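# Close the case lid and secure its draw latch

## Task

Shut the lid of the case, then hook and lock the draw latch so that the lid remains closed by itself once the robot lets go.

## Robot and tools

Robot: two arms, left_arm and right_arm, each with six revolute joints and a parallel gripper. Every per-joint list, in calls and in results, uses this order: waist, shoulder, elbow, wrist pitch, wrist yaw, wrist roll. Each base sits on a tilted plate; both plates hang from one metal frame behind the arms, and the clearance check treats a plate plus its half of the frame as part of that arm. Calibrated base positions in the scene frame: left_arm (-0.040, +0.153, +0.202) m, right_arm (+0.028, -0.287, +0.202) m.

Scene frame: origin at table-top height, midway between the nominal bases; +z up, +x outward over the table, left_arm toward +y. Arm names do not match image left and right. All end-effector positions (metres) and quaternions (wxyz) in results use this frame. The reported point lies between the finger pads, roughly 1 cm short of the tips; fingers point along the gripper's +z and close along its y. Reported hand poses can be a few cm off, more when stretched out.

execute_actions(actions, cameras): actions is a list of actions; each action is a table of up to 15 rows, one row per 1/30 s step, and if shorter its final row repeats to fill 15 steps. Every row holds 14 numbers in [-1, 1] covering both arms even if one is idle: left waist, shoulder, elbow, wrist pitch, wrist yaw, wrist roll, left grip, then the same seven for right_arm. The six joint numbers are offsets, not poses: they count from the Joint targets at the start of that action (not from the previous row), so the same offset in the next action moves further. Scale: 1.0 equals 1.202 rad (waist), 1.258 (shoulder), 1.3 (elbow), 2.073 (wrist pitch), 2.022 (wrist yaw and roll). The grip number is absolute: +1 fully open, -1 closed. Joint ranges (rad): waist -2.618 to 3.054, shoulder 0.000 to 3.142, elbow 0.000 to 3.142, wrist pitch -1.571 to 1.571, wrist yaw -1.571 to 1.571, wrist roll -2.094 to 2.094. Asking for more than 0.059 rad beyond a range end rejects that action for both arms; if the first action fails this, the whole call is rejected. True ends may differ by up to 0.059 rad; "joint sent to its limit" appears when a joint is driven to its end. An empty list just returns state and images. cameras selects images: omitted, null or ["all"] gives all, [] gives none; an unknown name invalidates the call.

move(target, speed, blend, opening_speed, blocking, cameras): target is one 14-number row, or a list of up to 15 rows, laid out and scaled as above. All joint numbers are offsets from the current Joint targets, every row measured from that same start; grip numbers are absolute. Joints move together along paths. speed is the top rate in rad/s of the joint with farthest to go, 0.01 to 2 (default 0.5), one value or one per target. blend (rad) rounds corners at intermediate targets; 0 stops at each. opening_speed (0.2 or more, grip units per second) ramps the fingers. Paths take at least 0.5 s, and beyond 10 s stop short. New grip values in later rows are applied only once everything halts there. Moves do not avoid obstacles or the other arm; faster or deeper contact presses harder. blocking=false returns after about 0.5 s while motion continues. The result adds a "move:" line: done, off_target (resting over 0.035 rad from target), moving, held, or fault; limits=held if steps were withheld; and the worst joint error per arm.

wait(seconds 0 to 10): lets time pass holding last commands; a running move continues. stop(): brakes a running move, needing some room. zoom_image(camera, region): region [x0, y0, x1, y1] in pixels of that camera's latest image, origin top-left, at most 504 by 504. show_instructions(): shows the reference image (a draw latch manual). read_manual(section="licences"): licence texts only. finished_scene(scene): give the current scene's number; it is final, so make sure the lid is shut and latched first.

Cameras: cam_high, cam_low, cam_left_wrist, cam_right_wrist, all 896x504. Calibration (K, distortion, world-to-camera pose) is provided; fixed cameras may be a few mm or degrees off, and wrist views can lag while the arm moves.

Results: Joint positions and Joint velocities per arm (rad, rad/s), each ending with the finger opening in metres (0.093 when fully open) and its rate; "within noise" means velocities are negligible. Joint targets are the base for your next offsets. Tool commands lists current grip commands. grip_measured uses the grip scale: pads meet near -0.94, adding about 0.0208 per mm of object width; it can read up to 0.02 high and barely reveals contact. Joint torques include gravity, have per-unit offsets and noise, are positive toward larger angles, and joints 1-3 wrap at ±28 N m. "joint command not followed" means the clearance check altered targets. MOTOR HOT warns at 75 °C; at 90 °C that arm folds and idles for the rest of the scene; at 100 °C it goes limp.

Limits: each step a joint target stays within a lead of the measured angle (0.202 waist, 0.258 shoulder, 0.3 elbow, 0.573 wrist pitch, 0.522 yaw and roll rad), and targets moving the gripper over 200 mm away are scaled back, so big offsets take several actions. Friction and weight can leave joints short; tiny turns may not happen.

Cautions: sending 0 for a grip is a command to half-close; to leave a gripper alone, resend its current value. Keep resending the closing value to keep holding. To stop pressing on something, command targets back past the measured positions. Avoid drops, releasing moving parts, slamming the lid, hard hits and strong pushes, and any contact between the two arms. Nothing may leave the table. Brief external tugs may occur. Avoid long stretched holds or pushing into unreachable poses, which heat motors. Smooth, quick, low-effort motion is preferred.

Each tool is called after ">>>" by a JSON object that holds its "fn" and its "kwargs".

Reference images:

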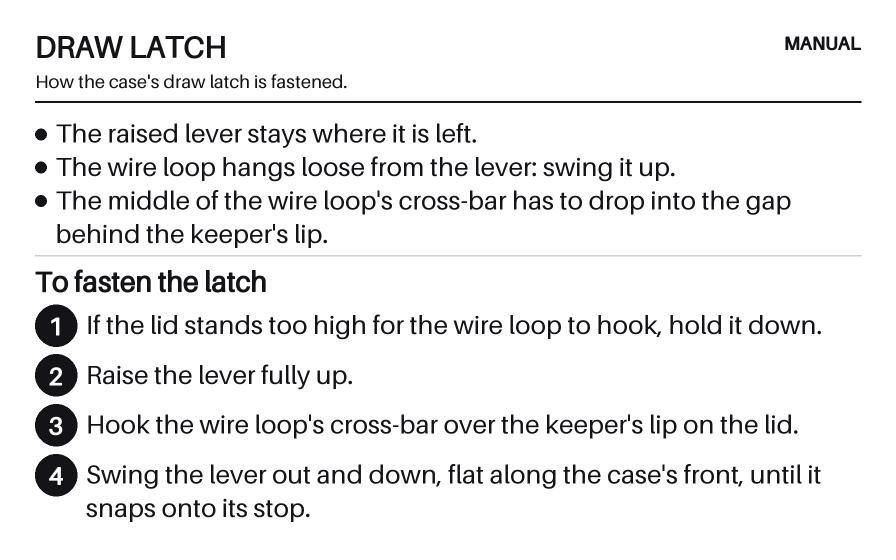

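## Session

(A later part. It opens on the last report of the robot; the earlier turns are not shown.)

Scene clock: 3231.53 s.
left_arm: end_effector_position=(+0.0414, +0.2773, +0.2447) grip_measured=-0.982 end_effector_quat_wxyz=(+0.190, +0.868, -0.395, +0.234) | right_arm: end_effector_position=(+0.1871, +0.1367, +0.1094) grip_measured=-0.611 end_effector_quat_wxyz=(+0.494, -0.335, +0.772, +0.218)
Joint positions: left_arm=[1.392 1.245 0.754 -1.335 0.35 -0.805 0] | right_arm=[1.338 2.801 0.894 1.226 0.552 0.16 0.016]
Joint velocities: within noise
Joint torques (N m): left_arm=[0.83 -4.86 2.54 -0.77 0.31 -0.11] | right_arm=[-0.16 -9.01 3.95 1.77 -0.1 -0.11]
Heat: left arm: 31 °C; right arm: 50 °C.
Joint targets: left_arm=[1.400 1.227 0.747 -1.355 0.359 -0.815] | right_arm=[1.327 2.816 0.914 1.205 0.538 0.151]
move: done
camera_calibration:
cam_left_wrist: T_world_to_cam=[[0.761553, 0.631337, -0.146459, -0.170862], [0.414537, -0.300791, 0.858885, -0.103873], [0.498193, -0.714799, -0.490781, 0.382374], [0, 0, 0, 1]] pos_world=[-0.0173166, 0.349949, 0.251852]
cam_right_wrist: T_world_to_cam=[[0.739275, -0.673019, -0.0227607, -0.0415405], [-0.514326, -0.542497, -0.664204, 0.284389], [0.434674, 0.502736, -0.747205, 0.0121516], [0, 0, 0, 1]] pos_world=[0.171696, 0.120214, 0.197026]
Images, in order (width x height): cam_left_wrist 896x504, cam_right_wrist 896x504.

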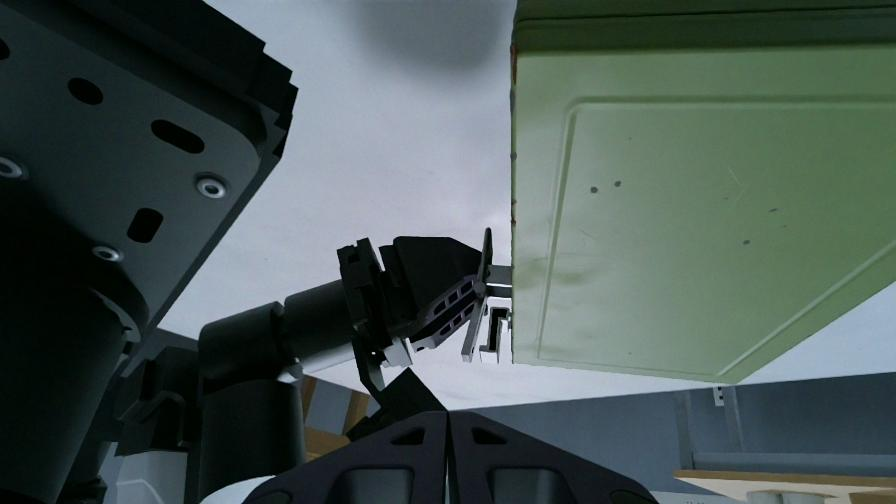

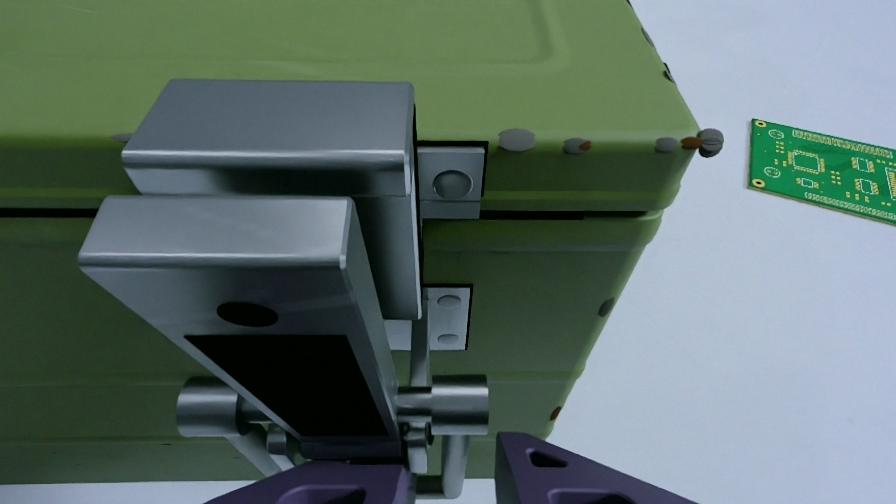

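>>> {"fn": "move", "kwargs": {"target": [0,0,0,0,0,0,-1,-0.0067,0,0.010,-0.0058,-0.003,-0.003,-0.61], "speed": 0.2, "cameras": ["cam_left_wrist","cam_right_wrist"]}}

>>> {"fn": "zoom_image", "kwargs": {"camera": "cam_left_wrist", "region": [450, 220, 520, 300]}}

Scene clock: 3249.63 s.
left_arm: end_effector_position=(+0.0414, +0.2773, +0.2447) grip_measured=-0.982 end_effector_quat_wxyz=(+0.190, +0.868, -0.395, +0.234) | right_arm: end_effector_position=(+0.1877, +0.1369, +0.1088) grip_measured=-0.611 end_effector_quat_wxyz=(+0.493, -0.337, +0.772, +0.218)
Joint positions: left_arm=[1.392 1.245 0.754 -1.335 0.35 -0.805 0] | right_arm=[1.335 2.801 0.895 1.223 0.547 0.156 0.016]
Joint velocities: within noise
Joint torques (N m): left_arm=[0.83 -4.81 2.52 -0.78 0.32 -0.1] | right_arm=[-0.47 -8.98 4.97 1.69 -0.11 -0.09]
Heat: left arm: 31 °C; right arm: 50 °C.
Joint targets: left_arm=[1.400 1.227 0.747 -1.355 0.359 -0.815] | right_arm=[1.319 2.816 0.926 1.193 0.532 0.145]
move: done
camera_calibration:
cam_left_wrist: T_world_to_cam=[[0.761553, 0.631337, -0.146459, -0.170862], [0.414537, -0.300791, 0.858885, -0.103873], [0.498193, -0.714799, -0.490781, 0.382374], [0, 0, 0, 1]] pos_world=[-0.0173166, 0.349949, 0.251852]
cam_right_wrist: T_world_to_cam=[[0.741672, -0.670455, -0.0203105, -0.0428974], [-0.512377, -0.546742, -0.662226, 0.28439], [0.432888, 0.501561, -0.749029, 0.0121008], [0, 0, 0, 1]] pos_world=[0.172293, 0.120658, 0.196523]
Images, in order (width x height): cam_left_wrist 896x504, cam_right_wrist 896x504.

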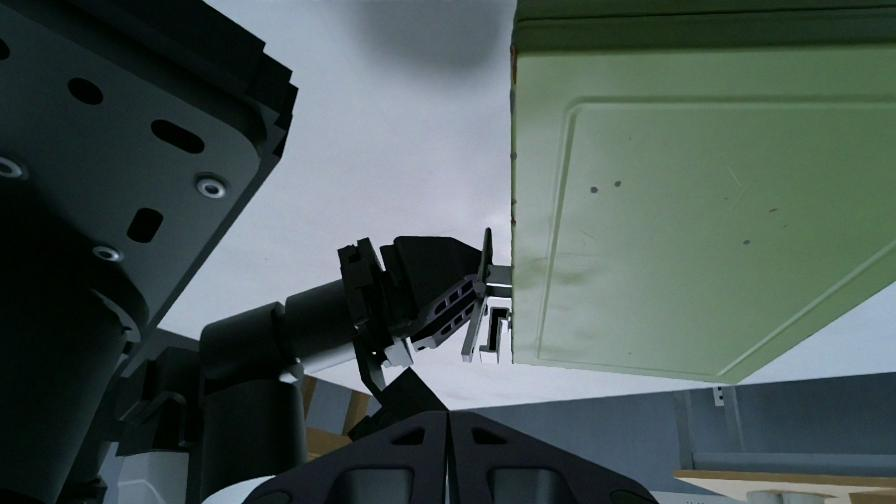

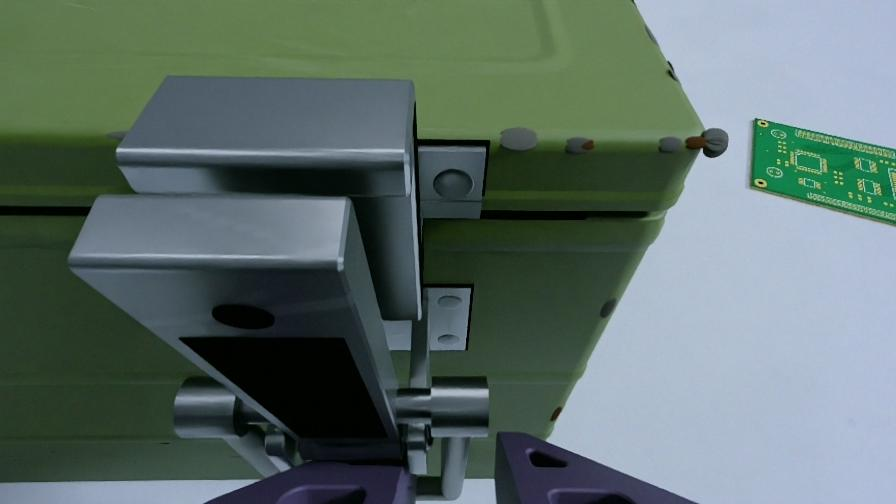

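Scaled by 6.300 from the camera's 896x504 image, which has a finer 1280x720 frame.

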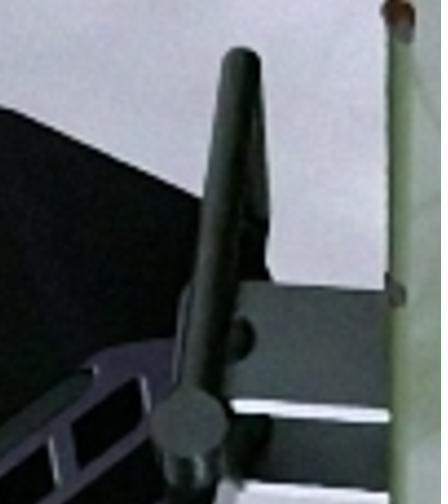

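>>> {"fn": "move", "kwargs": {"target": [0,0,0,0,0,0,-1,0,0,0,0,0,0,-0.90], "opening_speed": 0.2, "cameras": ["cam_left_wrist","cam_right_wrist"]}}

>>> {"fn": "zoom_image", "kwargs": {"camera": "cam_left_wrist", "region": [450, 220, 520, 300]}}

>>> {"fn": "zoom_image", "kwargs": {"camera": "cam_right_wrist", "region": [300, 260, 600, 504]}}

Scene clock: 3258.13 s.
left_arm: end_effector_position=(+0.0414, +0.2773, +0.2447) grip_measured=-0.982 end_effector_quat_wxyz=(+0.190, +0.868, -0.395, +0.234) | right_arm: end_effector_position=(+0.1861, +0.1391, +0.1084) grip_measured=-0.885 end_effector_quat_wxyz=(+0.491, -0.344, +0.770, +0.221)
Joint positions: left_arm=[1.392 1.245 0.754 -1.335 0.35 -0.805 0] | right_arm=[1.335 2.801 0.899 1.218 0.534 0.148 0.003]
Joint velocities: within noise
Joint torques (N m): left_arm=[0.88 -4.81 2.54 -0.79 0.32 -0.09] | right_arm=[-0.55 -9.07 4.79 1.71 0.06 -0.09]
Heat: left arm: 31 °C; right arm: 50 °C.
Joint targets: left_arm=[1.400 1.227 0.747 -1.355 0.359 -0.815] | right_arm=[1.319 2.816 0.927 1.193 0.532 0.145]
move: done
camera_calibration:
cam_left_wrist: T_world_to_cam=[[0.761553, 0.631337, -0.146459, -0.170862], [0.414537, -0.300791, 0.858885, -0.103873], [0.498193, -0.714799, -0.490781, 0.382374], [0, 0, 0, 1]] pos_world=[-0.0173166, 0.349949, 0.251852]
cam_right_wrist: T_world_to_cam=[[0.751726, -0.65921, -0.0187099, -0.0438423], [-0.504532, -0.556606, -0.660029, 0.284204], [0.424684, 0.5056, -0.751007, 0.0125664], [0, 0, 0, 1]] pos_world=[0.171011, 0.122935, 0.1962]
Images, in order (width x height): cam_left_wrist 896x504, cam_right_wrist 896x504.

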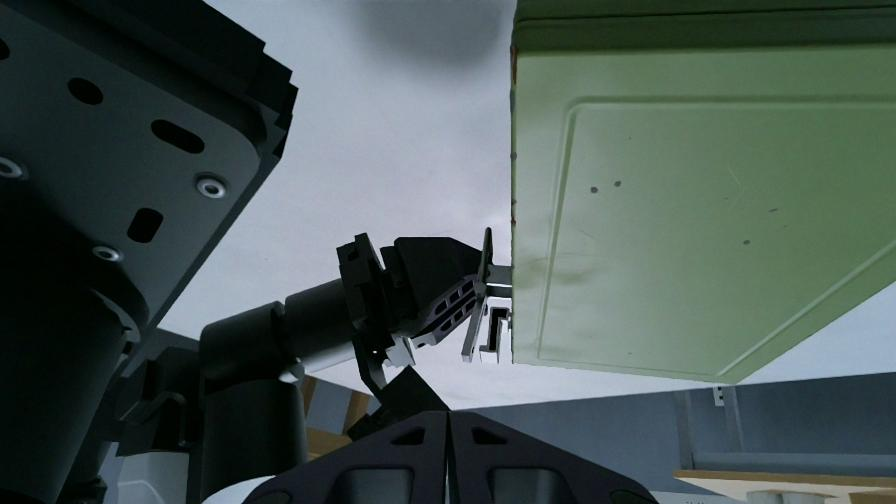

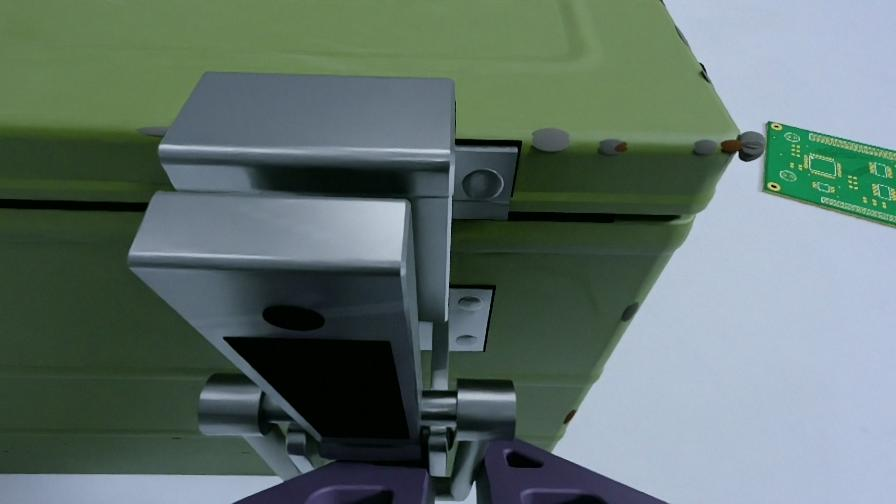

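Scaled by 6.300 from the camera's 896x504 image, which has a finer 1280x720 frame.

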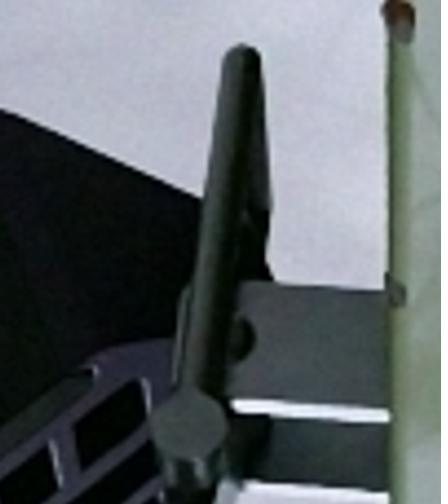

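Scaled by 1.680 from the camera's 896x504 image, which has a finer 1280x720 frame.

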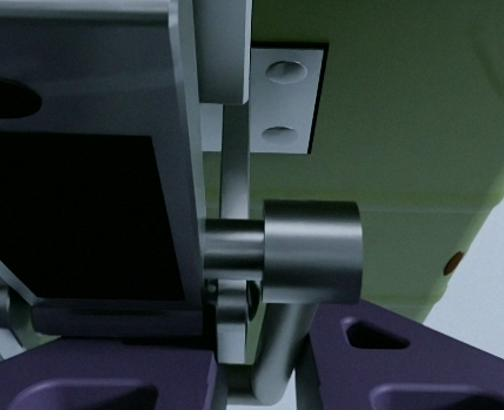

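>>> {"fn": "move", "kwargs": {"target": [[0,0,0,0,0,0,-1,0,0,0,0,0,0,-0.61],[0,0,0,0,0,0,-1,0.0674,0,-0.1192,0.0444,0.0351,0.0297,-0.61],[0,0,0,0,0,0,-1,0.1107,0.0779,-0.0192,0.1047,0.0584,0.7987,-0.72]], "speed": [0.2,0.2,0.7], "cameras": ["cam_left_wrist","cam_right_wrist"]}}

>>> {"fn": "zoom_image", "kwargs": {"camera": "cam_left_wrist", "region": [420, 200, 560, 380]}}

>>> {"fn": "zoom_image", "kwargs": {"camera": "cam_right_wrist", "region": [300, 260, 600, 504]}}

Scene clock: 3301.30 s.
left_arm: end_effector_position=(+0.0414, +0.2773, +0.2447) grip_measured=-0.982 end_effector_quat_wxyz=(+0.190, +0.868, -0.395, +0.234) | right_arm: end_effector_position=(+0.1550, +0.1360, +0.1053) grip_measured=-0.718 end_effector_quat_wxyz=(+0.202, +0.297, +0.761, +0.540)
Joint positions: left_arm=[1.392 1.245 0.754 -1.335 0.35 -0.805 0] | right_arm=[1.444 2.9 0.89 1.392 0.637 1.75 0.011]
Joint velocities: within noise
Joint torques (N m): left_arm=[0.83 -4.85 2.52 -0.79 0.31 -0.1] | right_arm=[1.1 -8.9 2.84 2.12 0.16 0.02]
Heat: left arm: 31 °C; right arm: 49 °C.
Joint targets: left_arm=[1.400 1.227 0.747 -1.355 0.359 -0.815] | right_arm=[1.452 2.914 0.902 1.410 0.650 1.760]
move: done
camera_calibration:
cam_left_wrist: T_world_to_cam=[[0.761553, 0.631337, -0.146459, -0.170862], [0.414537, -0.300791, 0.858885, -0.103873], [0.498193, -0.714799, -0.490781, 0.382374], [0, 0, 0, 1]] pos_world=[-0.0173166, 0.349949, 0.251852]
cam_right_wrist: T_world_to_cam=[[-0.232737, -0.222463, -0.946754, 0.168273], [-0.931298, 0.331462, 0.151052, 0.124633], [0.280209, 0.916866, -0.284323, -0.0577097], [0, 0, 0, 1]] pos_world=[0.171405, 0.0490355, 0.124079]
Images, in order (width x height): cam_left_wrist 896x504, cam_right_wrist 896x504.

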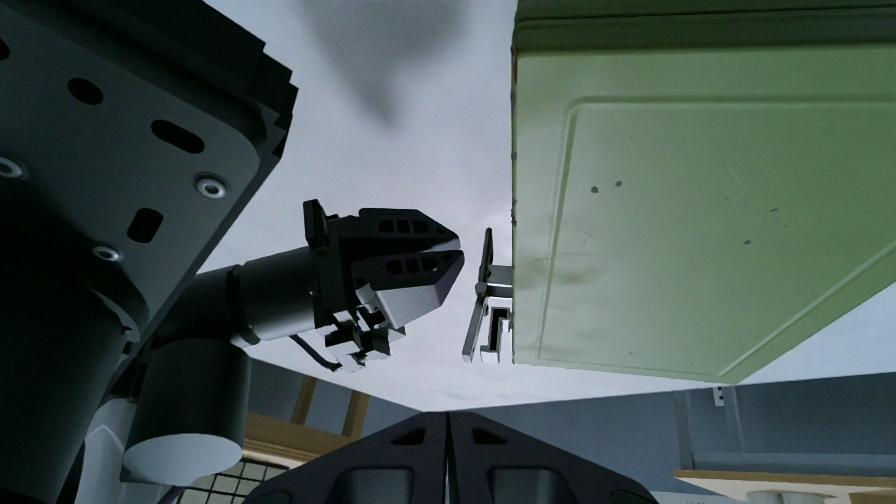

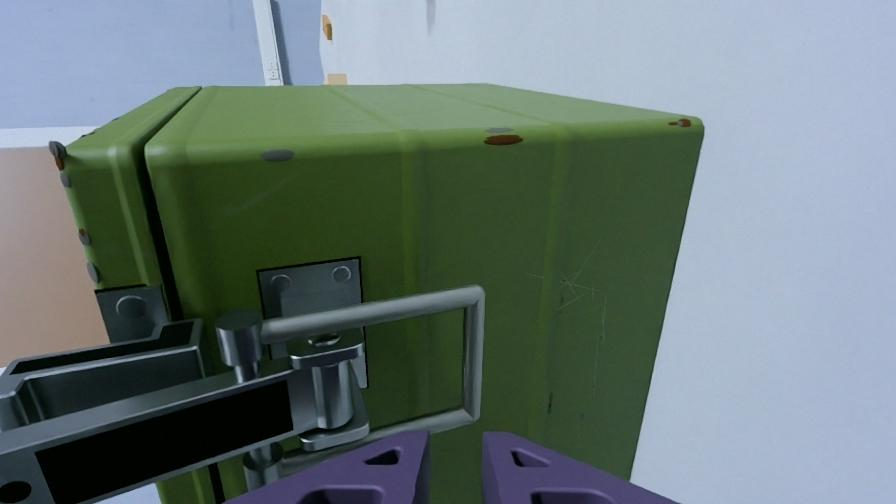

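Scaled by 2.800 from the camera's 896x504 image, which has a finer 1280x720 frame.

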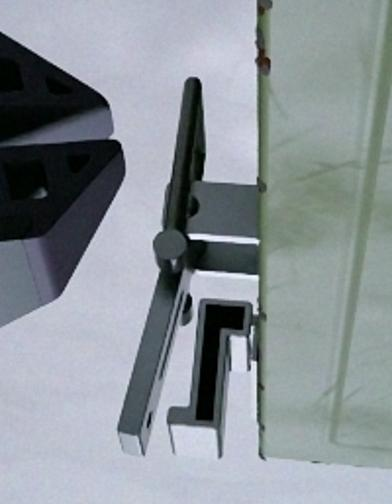

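Scaled by 1.680 from the camera's 896x504 image, which has a finer 1280x720 frame.

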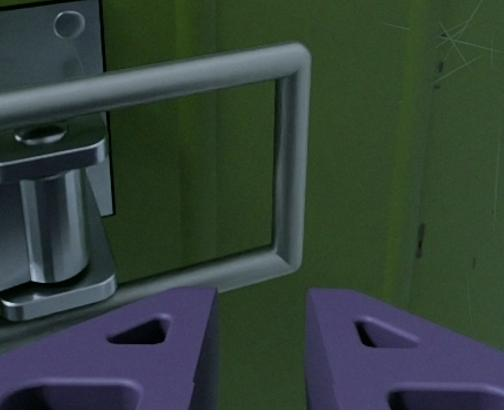

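>>> {"fn": "move", "kwargs": {"target": [0,0,0,0,0,0,-1,-0.0474,0.0199,0.0354,-0.0048,-0.0307,-0.0232,-0.77], "speed": 0.2, "cameras": ["cam_left_wrist","cam_right_wrist"]}}

>>> {"fn": "zoom_image", "kwargs": {"camera": "cam_left_wrist", "region": [420, 200, 560, 380]}}

>>> {"fn": "zoom_image", "kwargs": {"camera": "cam_right_wrist", "region": [300, 260, 600, 504]}}

Scene clock: 3315.53 s.
left_arm: end_effector_position=(+0.0414, +0.2773, +0.2447) grip_measured=-0.982 end_effector_quat_wxyz=(+0.190, +0.868, -0.395, +0.234) | right_arm: end_effector_position=(+0.1684, +0.1434, +0.1006) grip_measured=-0.768 end_effector_quat_wxyz=(+0.202, +0.299, +0.760, +0.541)
Joint positions: left_arm=[1.392 1.245 0.754 -1.335 0.35 -0.805 0] | right_arm=[1.401 2.924 0.935 1.392 0.603 1.722 0.008]
Joint velocities: within noise
Joint torques (N m): left_arm=[0.85 -4.86 2.52 -0.78 0.31 -0.1] | right_arm=[0.39 -9.16 3.02 1.97 -0.04 -0.15]
Heat: left arm: 31 °C; right arm: 48 °C.
Joint targets: left_arm=[1.400 1.227 0.747 -1.355 0.359 -0.815] | right_arm=[1.395 2.939 0.948 1.400 0.588 1.713]
move: done
camera_calibration:
cam_left_wrist: T_world_to_cam=[[0.761553, 0.631337, -0.146459, -0.170862], [0.414537, -0.300791, 0.858885, -0.103873], [0.498193, -0.714799, -0.490781, 0.382374], [0, 0, 0, 1]] pos_world=[-0.0173166, 0.349949, 0.251852]
cam_right_wrist: T_world_to_cam=[[-0.23361, -0.218099, -0.947554, 0.168248], [-0.930441, 0.333099, 0.152721, 0.134853], [0.282321, 0.917321, -0.280744, -0.0703853], [0, 0, 0, 1]] pos_world=[0.184648, 0.0563415, 0.119069]
Images, in order (width x height): cam_left_wrist 896x504, cam_right_wrist 896x504.

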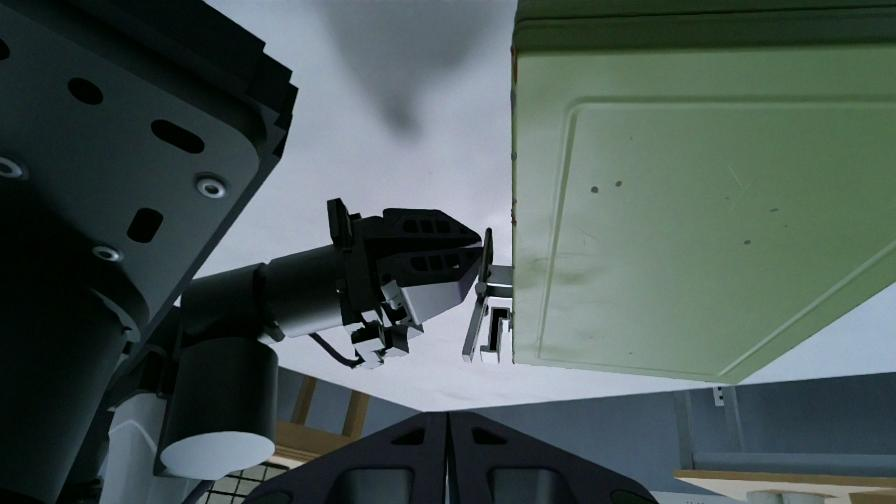

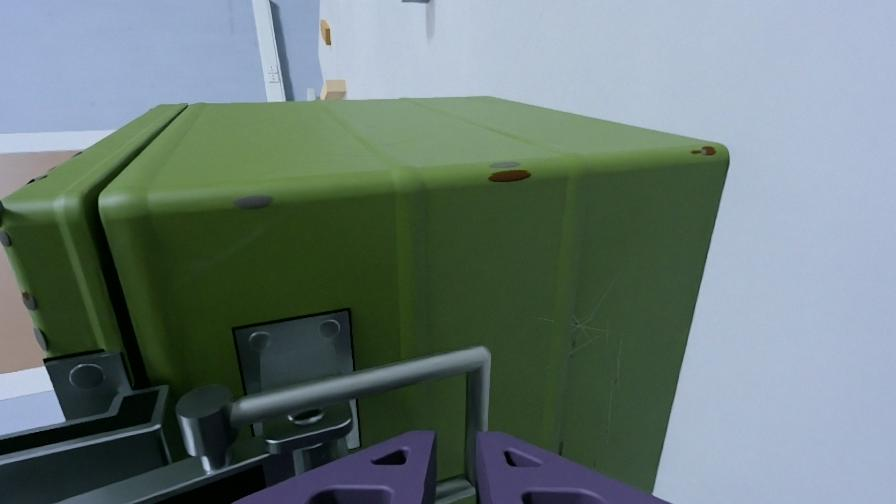

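Scaled by 2.800 from the camera's 896x504 image, which has a finer 1280x720 frame.

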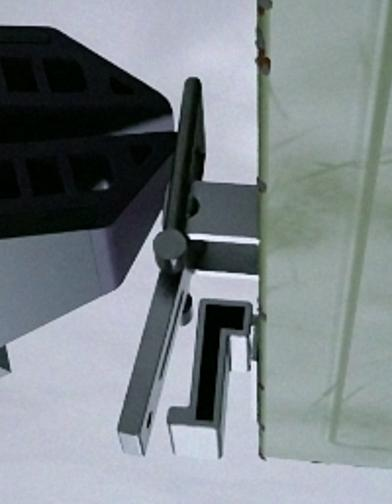

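Scaled by 1.680 from the camera's 896x504 image, which has a finer 1280x720 frame.

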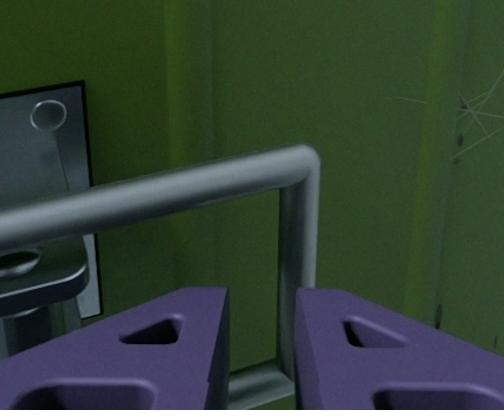

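>>> {"fn": "move", "kwargs": {"target": [0,0,0,0,0,0,-1,-0.0108,0.0127,0.0046,0,-0.0054,-0.004,-0.77], "speed": 0.2, "cameras": ["cam_left_wrist","cam_right_wrist"]}}

>>> {"fn": "zoom_image", "kwargs": {"camera": "cam_right_wrist", "region": [300, 260, 600, 504]}}

Scene clock: 3333.43 s.
left_arm: end_effector_position=(+0.0414, +0.2773, +0.2447) grip_measured=-0.982 end_effector_quat_wxyz=(+0.190, +0.868, -0.395, +0.234) | right_arm: end_effector_position=(+0.1709, +0.1415, +0.0936) grip_measured=-0.768 end_effector_quat_wxyz=(+0.203, +0.297, +0.764, +0.535)
Joint positions: left_arm=[1.392 1.245 0.754 -1.335 0.35 -0.805 0] | right_arm=[1.389 2.941 0.941 1.392 0.592 1.713 0.008]
Joint velocities: within noise
Joint torques (N m): left_arm=[0.88 -4.82 2.54 -0.78 0.32 -0.1] | right_arm=[0.06 -9.18 2.92 2 -0.07 -0.18]
Heat: left arm: 31 °C; right arm: 49 °C.
Joint targets: left_arm=[1.400 1.227 0.747 -1.355 0.359 -0.815] | right_arm=[1.382 2.955 0.954 1.400 0.577 1.705]
move: done
camera_calibration:
cam_left_wrist: T_world_to_cam=[[0.761553, 0.631337, -0.146459, -0.170862], [0.414537, -0.300791, 0.858885, -0.103873], [0.498193, -0.714799, -0.490781, 0.382374], [0, 0, 0, 1]] pos_world=[-0.0173166, 0.349949, 0.251852]
cam_right_wrist: T_world_to_cam=[[-0.234983, -0.232574, -0.943765, 0.163709], [-0.930895, 0.33322, 0.149662, 0.139254], [0.279673, 0.913715, -0.294803, -0.0689897], [0, 0, 0, 1]] pos_world=[0.187394, 0.0547092, 0.113323]
Images, in order (width x height): cam_left_wrist 896x504, cam_right_wrist 896x504.

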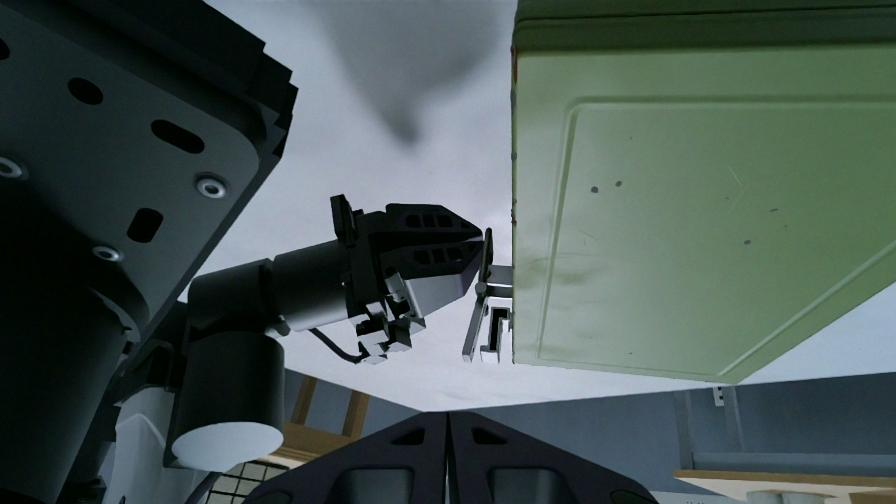

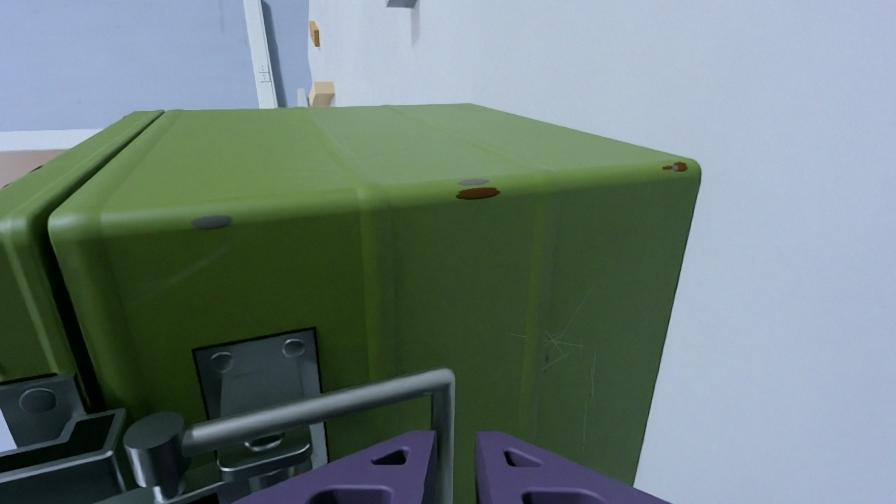

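Scaled by 1.680 from the camera's 896x504 image, which has a finer 1280x720 frame.

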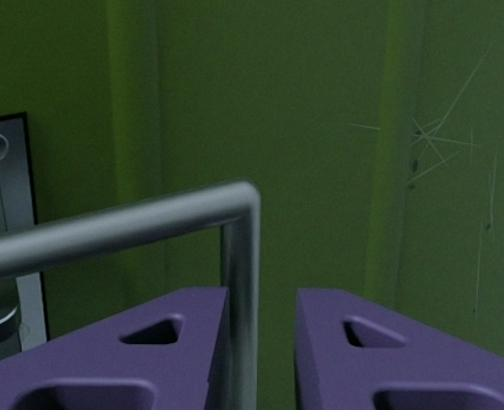

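>>> {"fn": "move", "kwargs": {"target": [0,0,0,0,0,0,-1,-0.0105,0,0.0165,0,-0.005,-0.004,-0.74], "speed": 0.15, "cameras": ["cam_left_wrist","cam_right_wrist"]}}

>>> {"fn": "zoom_image", "kwargs": {"camera": "cam_right_wrist", "region": [300, 260, 600, 504]}}

>>> {"fn": "zoom_image", "kwargs": {"camera": "cam_left_wrist", "region": [450, 220, 520, 300]}}

Scene clock: 3340.70 s.
left_arm: end_effector_position=(+0.0414, +0.2773, +0.2447) grip_measured=-0.982 end_effector_quat_wxyz=(+0.190, +0.868, -0.395, +0.234) | right_arm: end_effector_position=(+0.1740, +0.1451, +0.0949) grip_measured=-0.741 end_effector_quat_wxyz=(+0.201, +0.296, +0.763, +0.538)
Joint positions: left_arm=[1.392 1.245 0.754 -1.335 0.35 -0.805 0] | right_arm=[1.379 2.942 0.954 1.392 0.581 1.705 0.01]
Joint velocities: within noise
Joint torques (N m): left_arm=[0.84 -4.86 2.51 -0.77 0.31 -0.1] | right_arm=[-0.14 -9.28 3.73 2.03 -0.11 -0.16]
Heat: left arm: 31 °C; right arm: 49 °C.
Joint targets: left_arm=[1.400 1.227 0.747 -1.355 0.359 -0.815] | right_arm=[1.369 2.955 0.975 1.400 0.567 1.697]
move: done
camera_calibration:
cam_left_wrist: T_world_to_cam=[[0.761553, 0.631337, -0.146459, -0.170862], [0.414537, -0.300791, 0.858885, -0.103873], [0.498193, -0.714799, -0.490781, 0.382374], [0, 0, 0, 1]] pos_world=[-0.0173166, 0.349949, 0.251852]
cam_right_wrist: T_world_to_cam=[[-0.233297, -0.226379, -0.945688, 0.165496], [-0.931885, 0.329864, 0.150929, 0.141241], [0.277781, 0.916484, -0.287916, -0.0734741], [0, 0, 0, 1]] pos_world=[0.19064, 0.0582122, 0.114035]
Images, in order (width x height): cam_left_wrist 896x504, cam_right_wrist 896x504.

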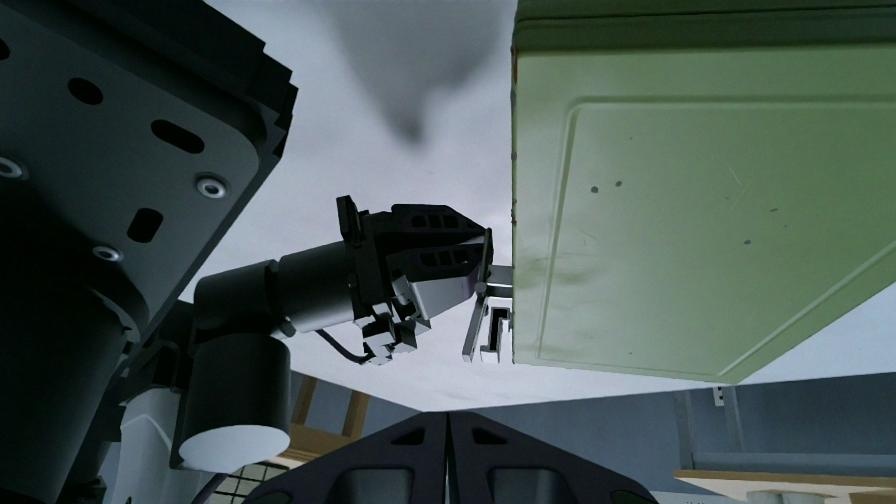

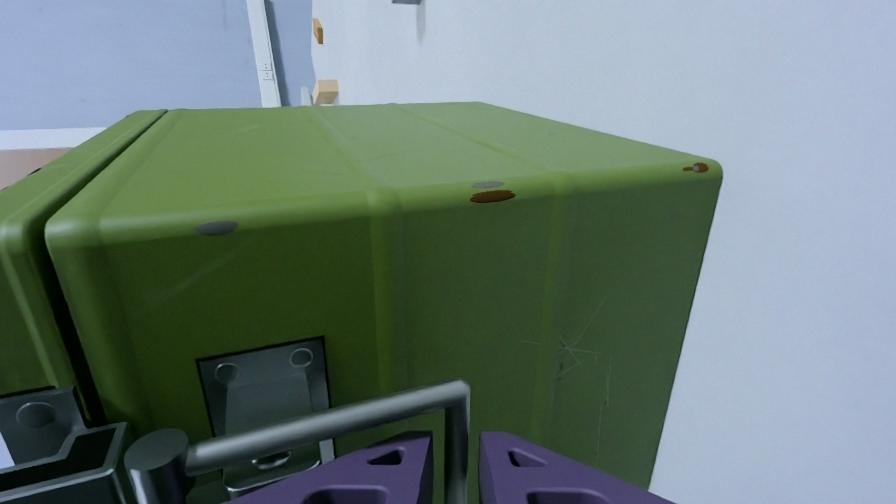

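Scaled by 1.680 from the camera's 896x504 image, which has a finer 1280x720 frame.

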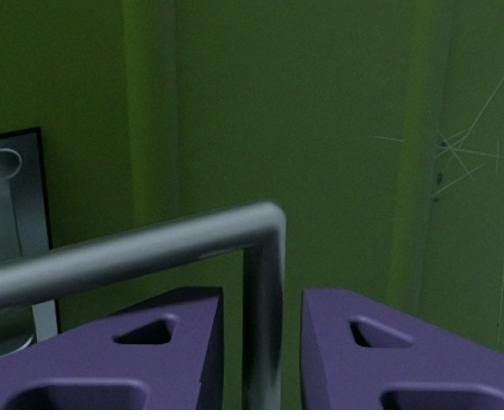

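Scaled by 6.300 from the camera's 896x504 image, which has a finer 1280x720 frame.

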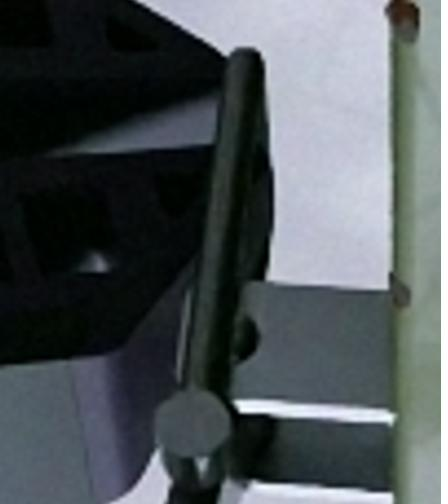

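>>> {"fn": "move", "kwargs": {"target": [0,0,0,0,0,0,-1,-0.003,0,0.004,0,0,0,-0.90], "opening_speed": 0.2, "cameras": ["cam_left_wrist","cam_right_wrist"]}}

>>> {"fn": "zoom_image", "kwargs": {"camera": "cam_right_wrist", "region": [300, 260, 600, 504]}}

>>> {"fn": "zoom_image", "kwargs": {"camera": "cam_left_wrist", "region": [450, 220, 520, 300]}}

Scene clock: 3349.83 s.
left_arm: end_effector_position=(+0.0414, +0.2773, +0.2447) grip_measured=-0.982 end_effector_quat_wxyz=(+0.190, +0.868, -0.395, +0.234) | right_arm: end_effector_position=(+0.1752, +0.1465, +0.0948) grip_measured=-0.892 end_effector_quat_wxyz=(+0.200, +0.297, +0.762, +0.540)
Joint positions: left_arm=[1.392 1.245 0.754 -1.335 0.35 -0.805 0] | right_arm=[1.375 2.945 0.96 1.392 0.576 1.704 0.002]
Joint velocities: within noise
Joint torques (N m): left_arm=[0.9 -4.86 2.52 -0.78 0.32 -0.09] | right_arm=[-0.06 -9.42 3.71 2 -0.09 -0.17]
Heat: left arm: 31 °C; right arm: 49 °C.
Joint targets: left_arm=[1.400 1.227 0.747 -1.355 0.359 -0.815] | right_arm=[1.365 2.955 0.980 1.400 0.567 1.697]
move: done
camera_calibration:
cam_left_wrist: T_world_to_cam=[[0.761553, 0.631337, -0.146459, -0.170862], [0.414537, -0.300791, 0.858885, -0.103873], [0.498193, -0.714799, -0.490781, 0.382374], [0, 0, 0, 1]] pos_world=[-0.0173166, 0.349949, 0.251852]
cam_right_wrist: T_world_to_cam=[[-0.234745, -0.223333, -0.946053, 0.165806], [-0.931805, 0.328869, 0.153574, 0.141843], [0.276829, 0.917588, -0.285304, -0.0753473], [0, 0, 0, 1]] pos_world=[0.191951, 0.05952, 0.113581]
Images, in order (width x height): cam_left_wrist 896x504, cam_right_wrist 896x504.

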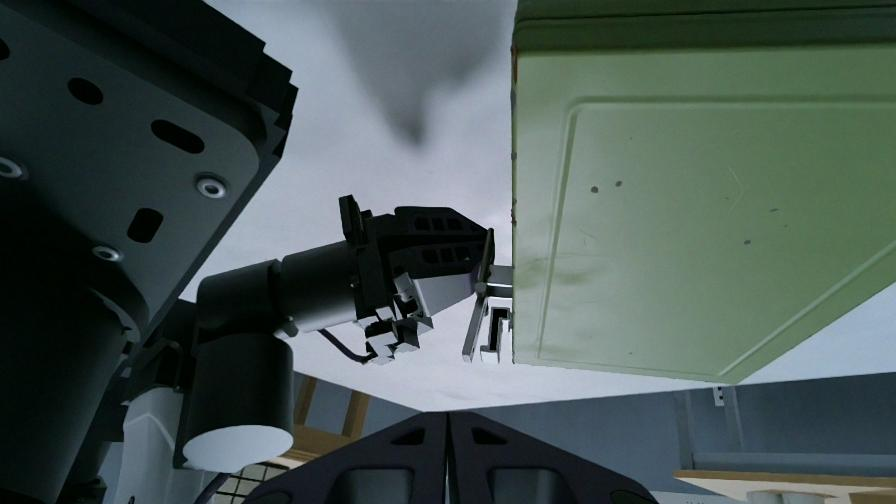

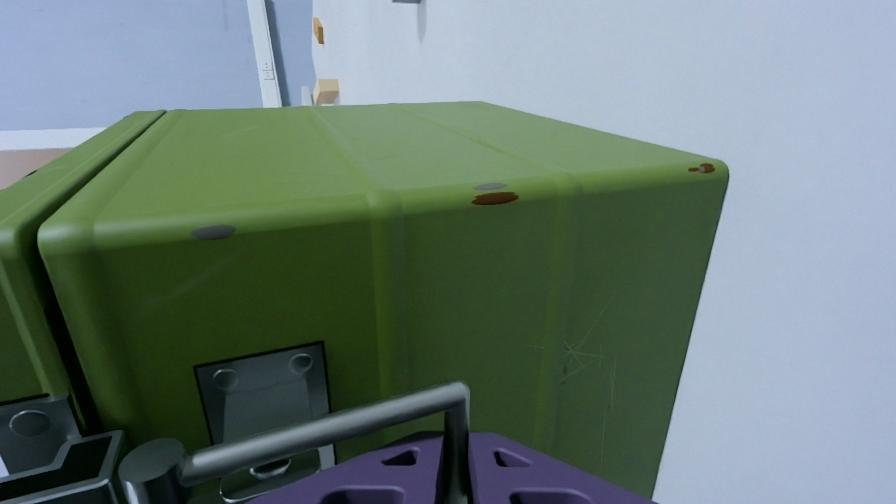

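Scaled by 1.680 from the camera's 896x504 image, which has a finer 1280x720 frame.

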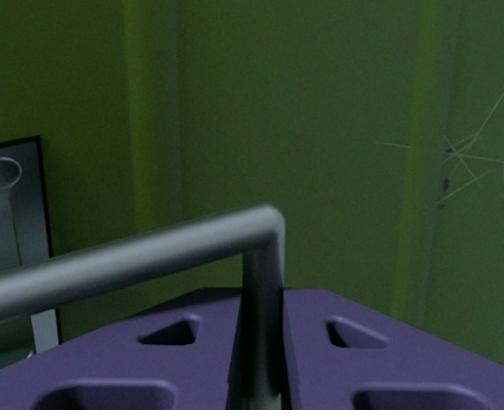

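Scaled by 6.300 from the camera's 896x504 image, which has a finer 1280x720 frame.

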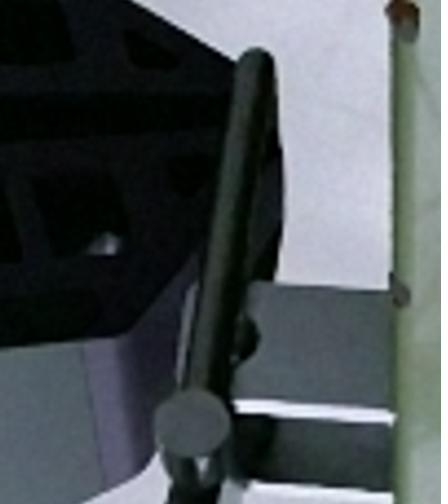

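>>> {"fn": "move", "kwargs": {"target": [[0,0,0,0,0,0,-1,0.0108,-0.0397,-0.0177,0.0087,0.0119,0.0059,-0.90],[0,0,0,0,0,0,-1,0.0616,-0.0707,-0.0869,0.0150,0.0415,0.0252,-0.90],[0,0,0,0,0,0,-1,0.0973,-0.1296,-0.1531,0.0150,0.0618,0.0391,-0.90],[0,0,0,0,0,0,-1,0.1140,-0.2170,-0.2046,-0.0270,0.0692,0.0475,-0.90],[0,0,0,0,0,0,-1,0.1140,-0.2734,-0.2131,-0.0516,0.0692,0.0475,-0.90]], "speed": 0.15, "cameras": ["cam_left_wrist","cam_right_wrist"]}}

>>> {"fn": "zoom_image", "kwargs": {"camera": "cam_left_wrist", "region": [380, 180, 560, 380]}}

>>> {"fn": "zoom_image", "kwargs": {"camera": "cam_right_wrist", "region": [300, 260, 600, 504]}}

Scene clock: 3367.10 s.
left_arm: end_effector_position=(+0.0414, +0.2773, +0.2447) grip_measured=-0.982 end_effector_quat_wxyz=(+0.190, +0.868, -0.395, +0.234) | right_arm: end_effector_position=(+0.1455, +0.1159, +0.1646) grip_measured=-0.898 end_effector_quat_wxyz=(+0.208, +0.301, +0.755, +0.544)
Joint positions: left_arm=[1.392 1.245 0.754 -1.335 0.35 -0.805 0] | right_arm=[1.496 2.644 0.711 1.307 0.694 1.784 0.002]
Joint velocities: within noise
Joint torques (N m): left_arm=[0.85 -4.82 2.51 -0.78 0.31 -0.09] | right_arm=[1.06 -12.41 1.74 1.74 0.22 0]
Heat: left arm: 31 °C; right arm: 49 °C.
Joint targets: left_arm=[1.400 1.227 0.747 -1.355 0.359 -0.815] | right_arm=[1.502 2.611 0.703 1.293 0.707 1.793]
move: done
camera_calibration:
cam_left_wrist: T_world_to_cam=[[0.761553, 0.631337, -0.146459, -0.170862], [0.414537, -0.300791, 0.858885, -0.103873], [0.498193, -0.714799, -0.490781, 0.382374], [0, 0, 0, 1]] pos_world=[-0.0173166, 0.349949, 0.251852]
cam_right_wrist: T_world_to_cam=[[-0.226558, -0.208446, -0.951431, 0.215998], [-0.928094, 0.342548, 0.145953, 0.112569], [0.295487, 0.916085, -0.271064, -0.0240093], [0, 0, 0, 1]] pos_world=[0.160505, 0.0284582, 0.182569]
Images, in order (width x height): cam_left_wrist 896x504, cam_right_wrist 896x504.

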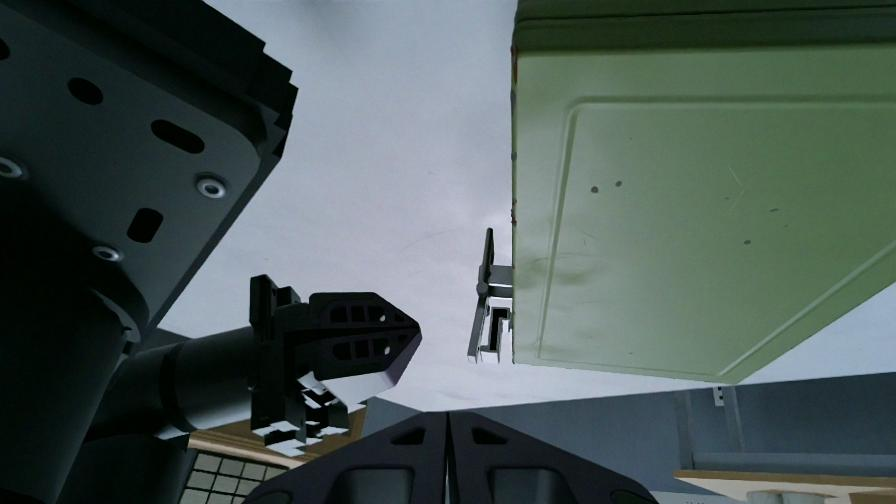

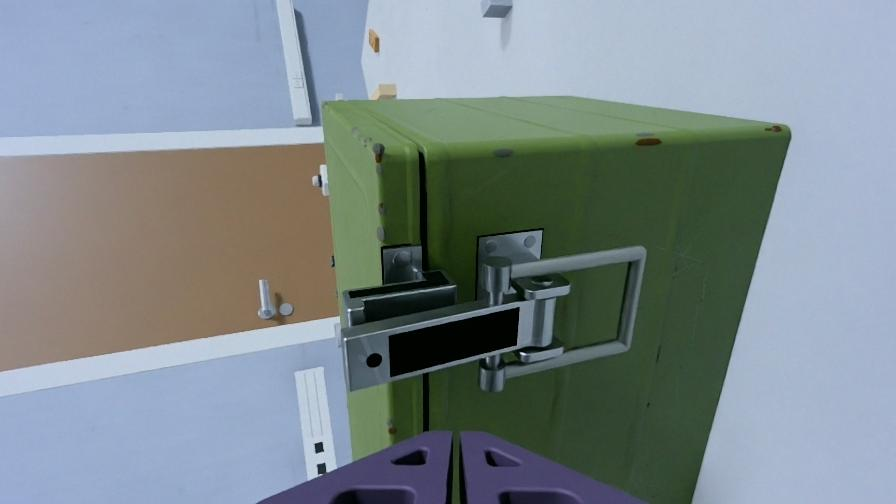

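Scaled by 2.520 from the camera's 896x504 image, which has a finer 1280x720 frame.

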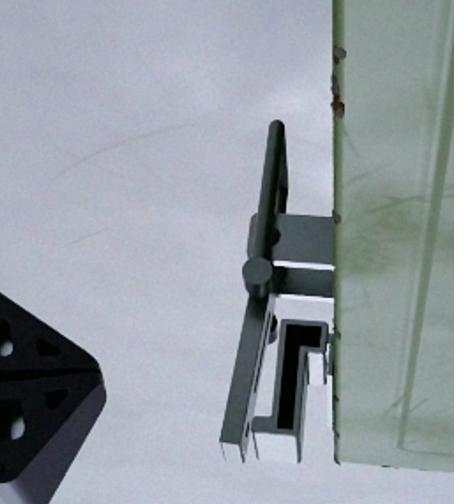

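Scaled by 1.680 from the camera's 896x504 image, which has a finer 1280x720 frame.

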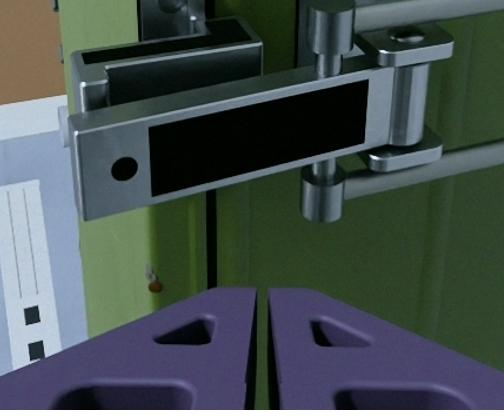

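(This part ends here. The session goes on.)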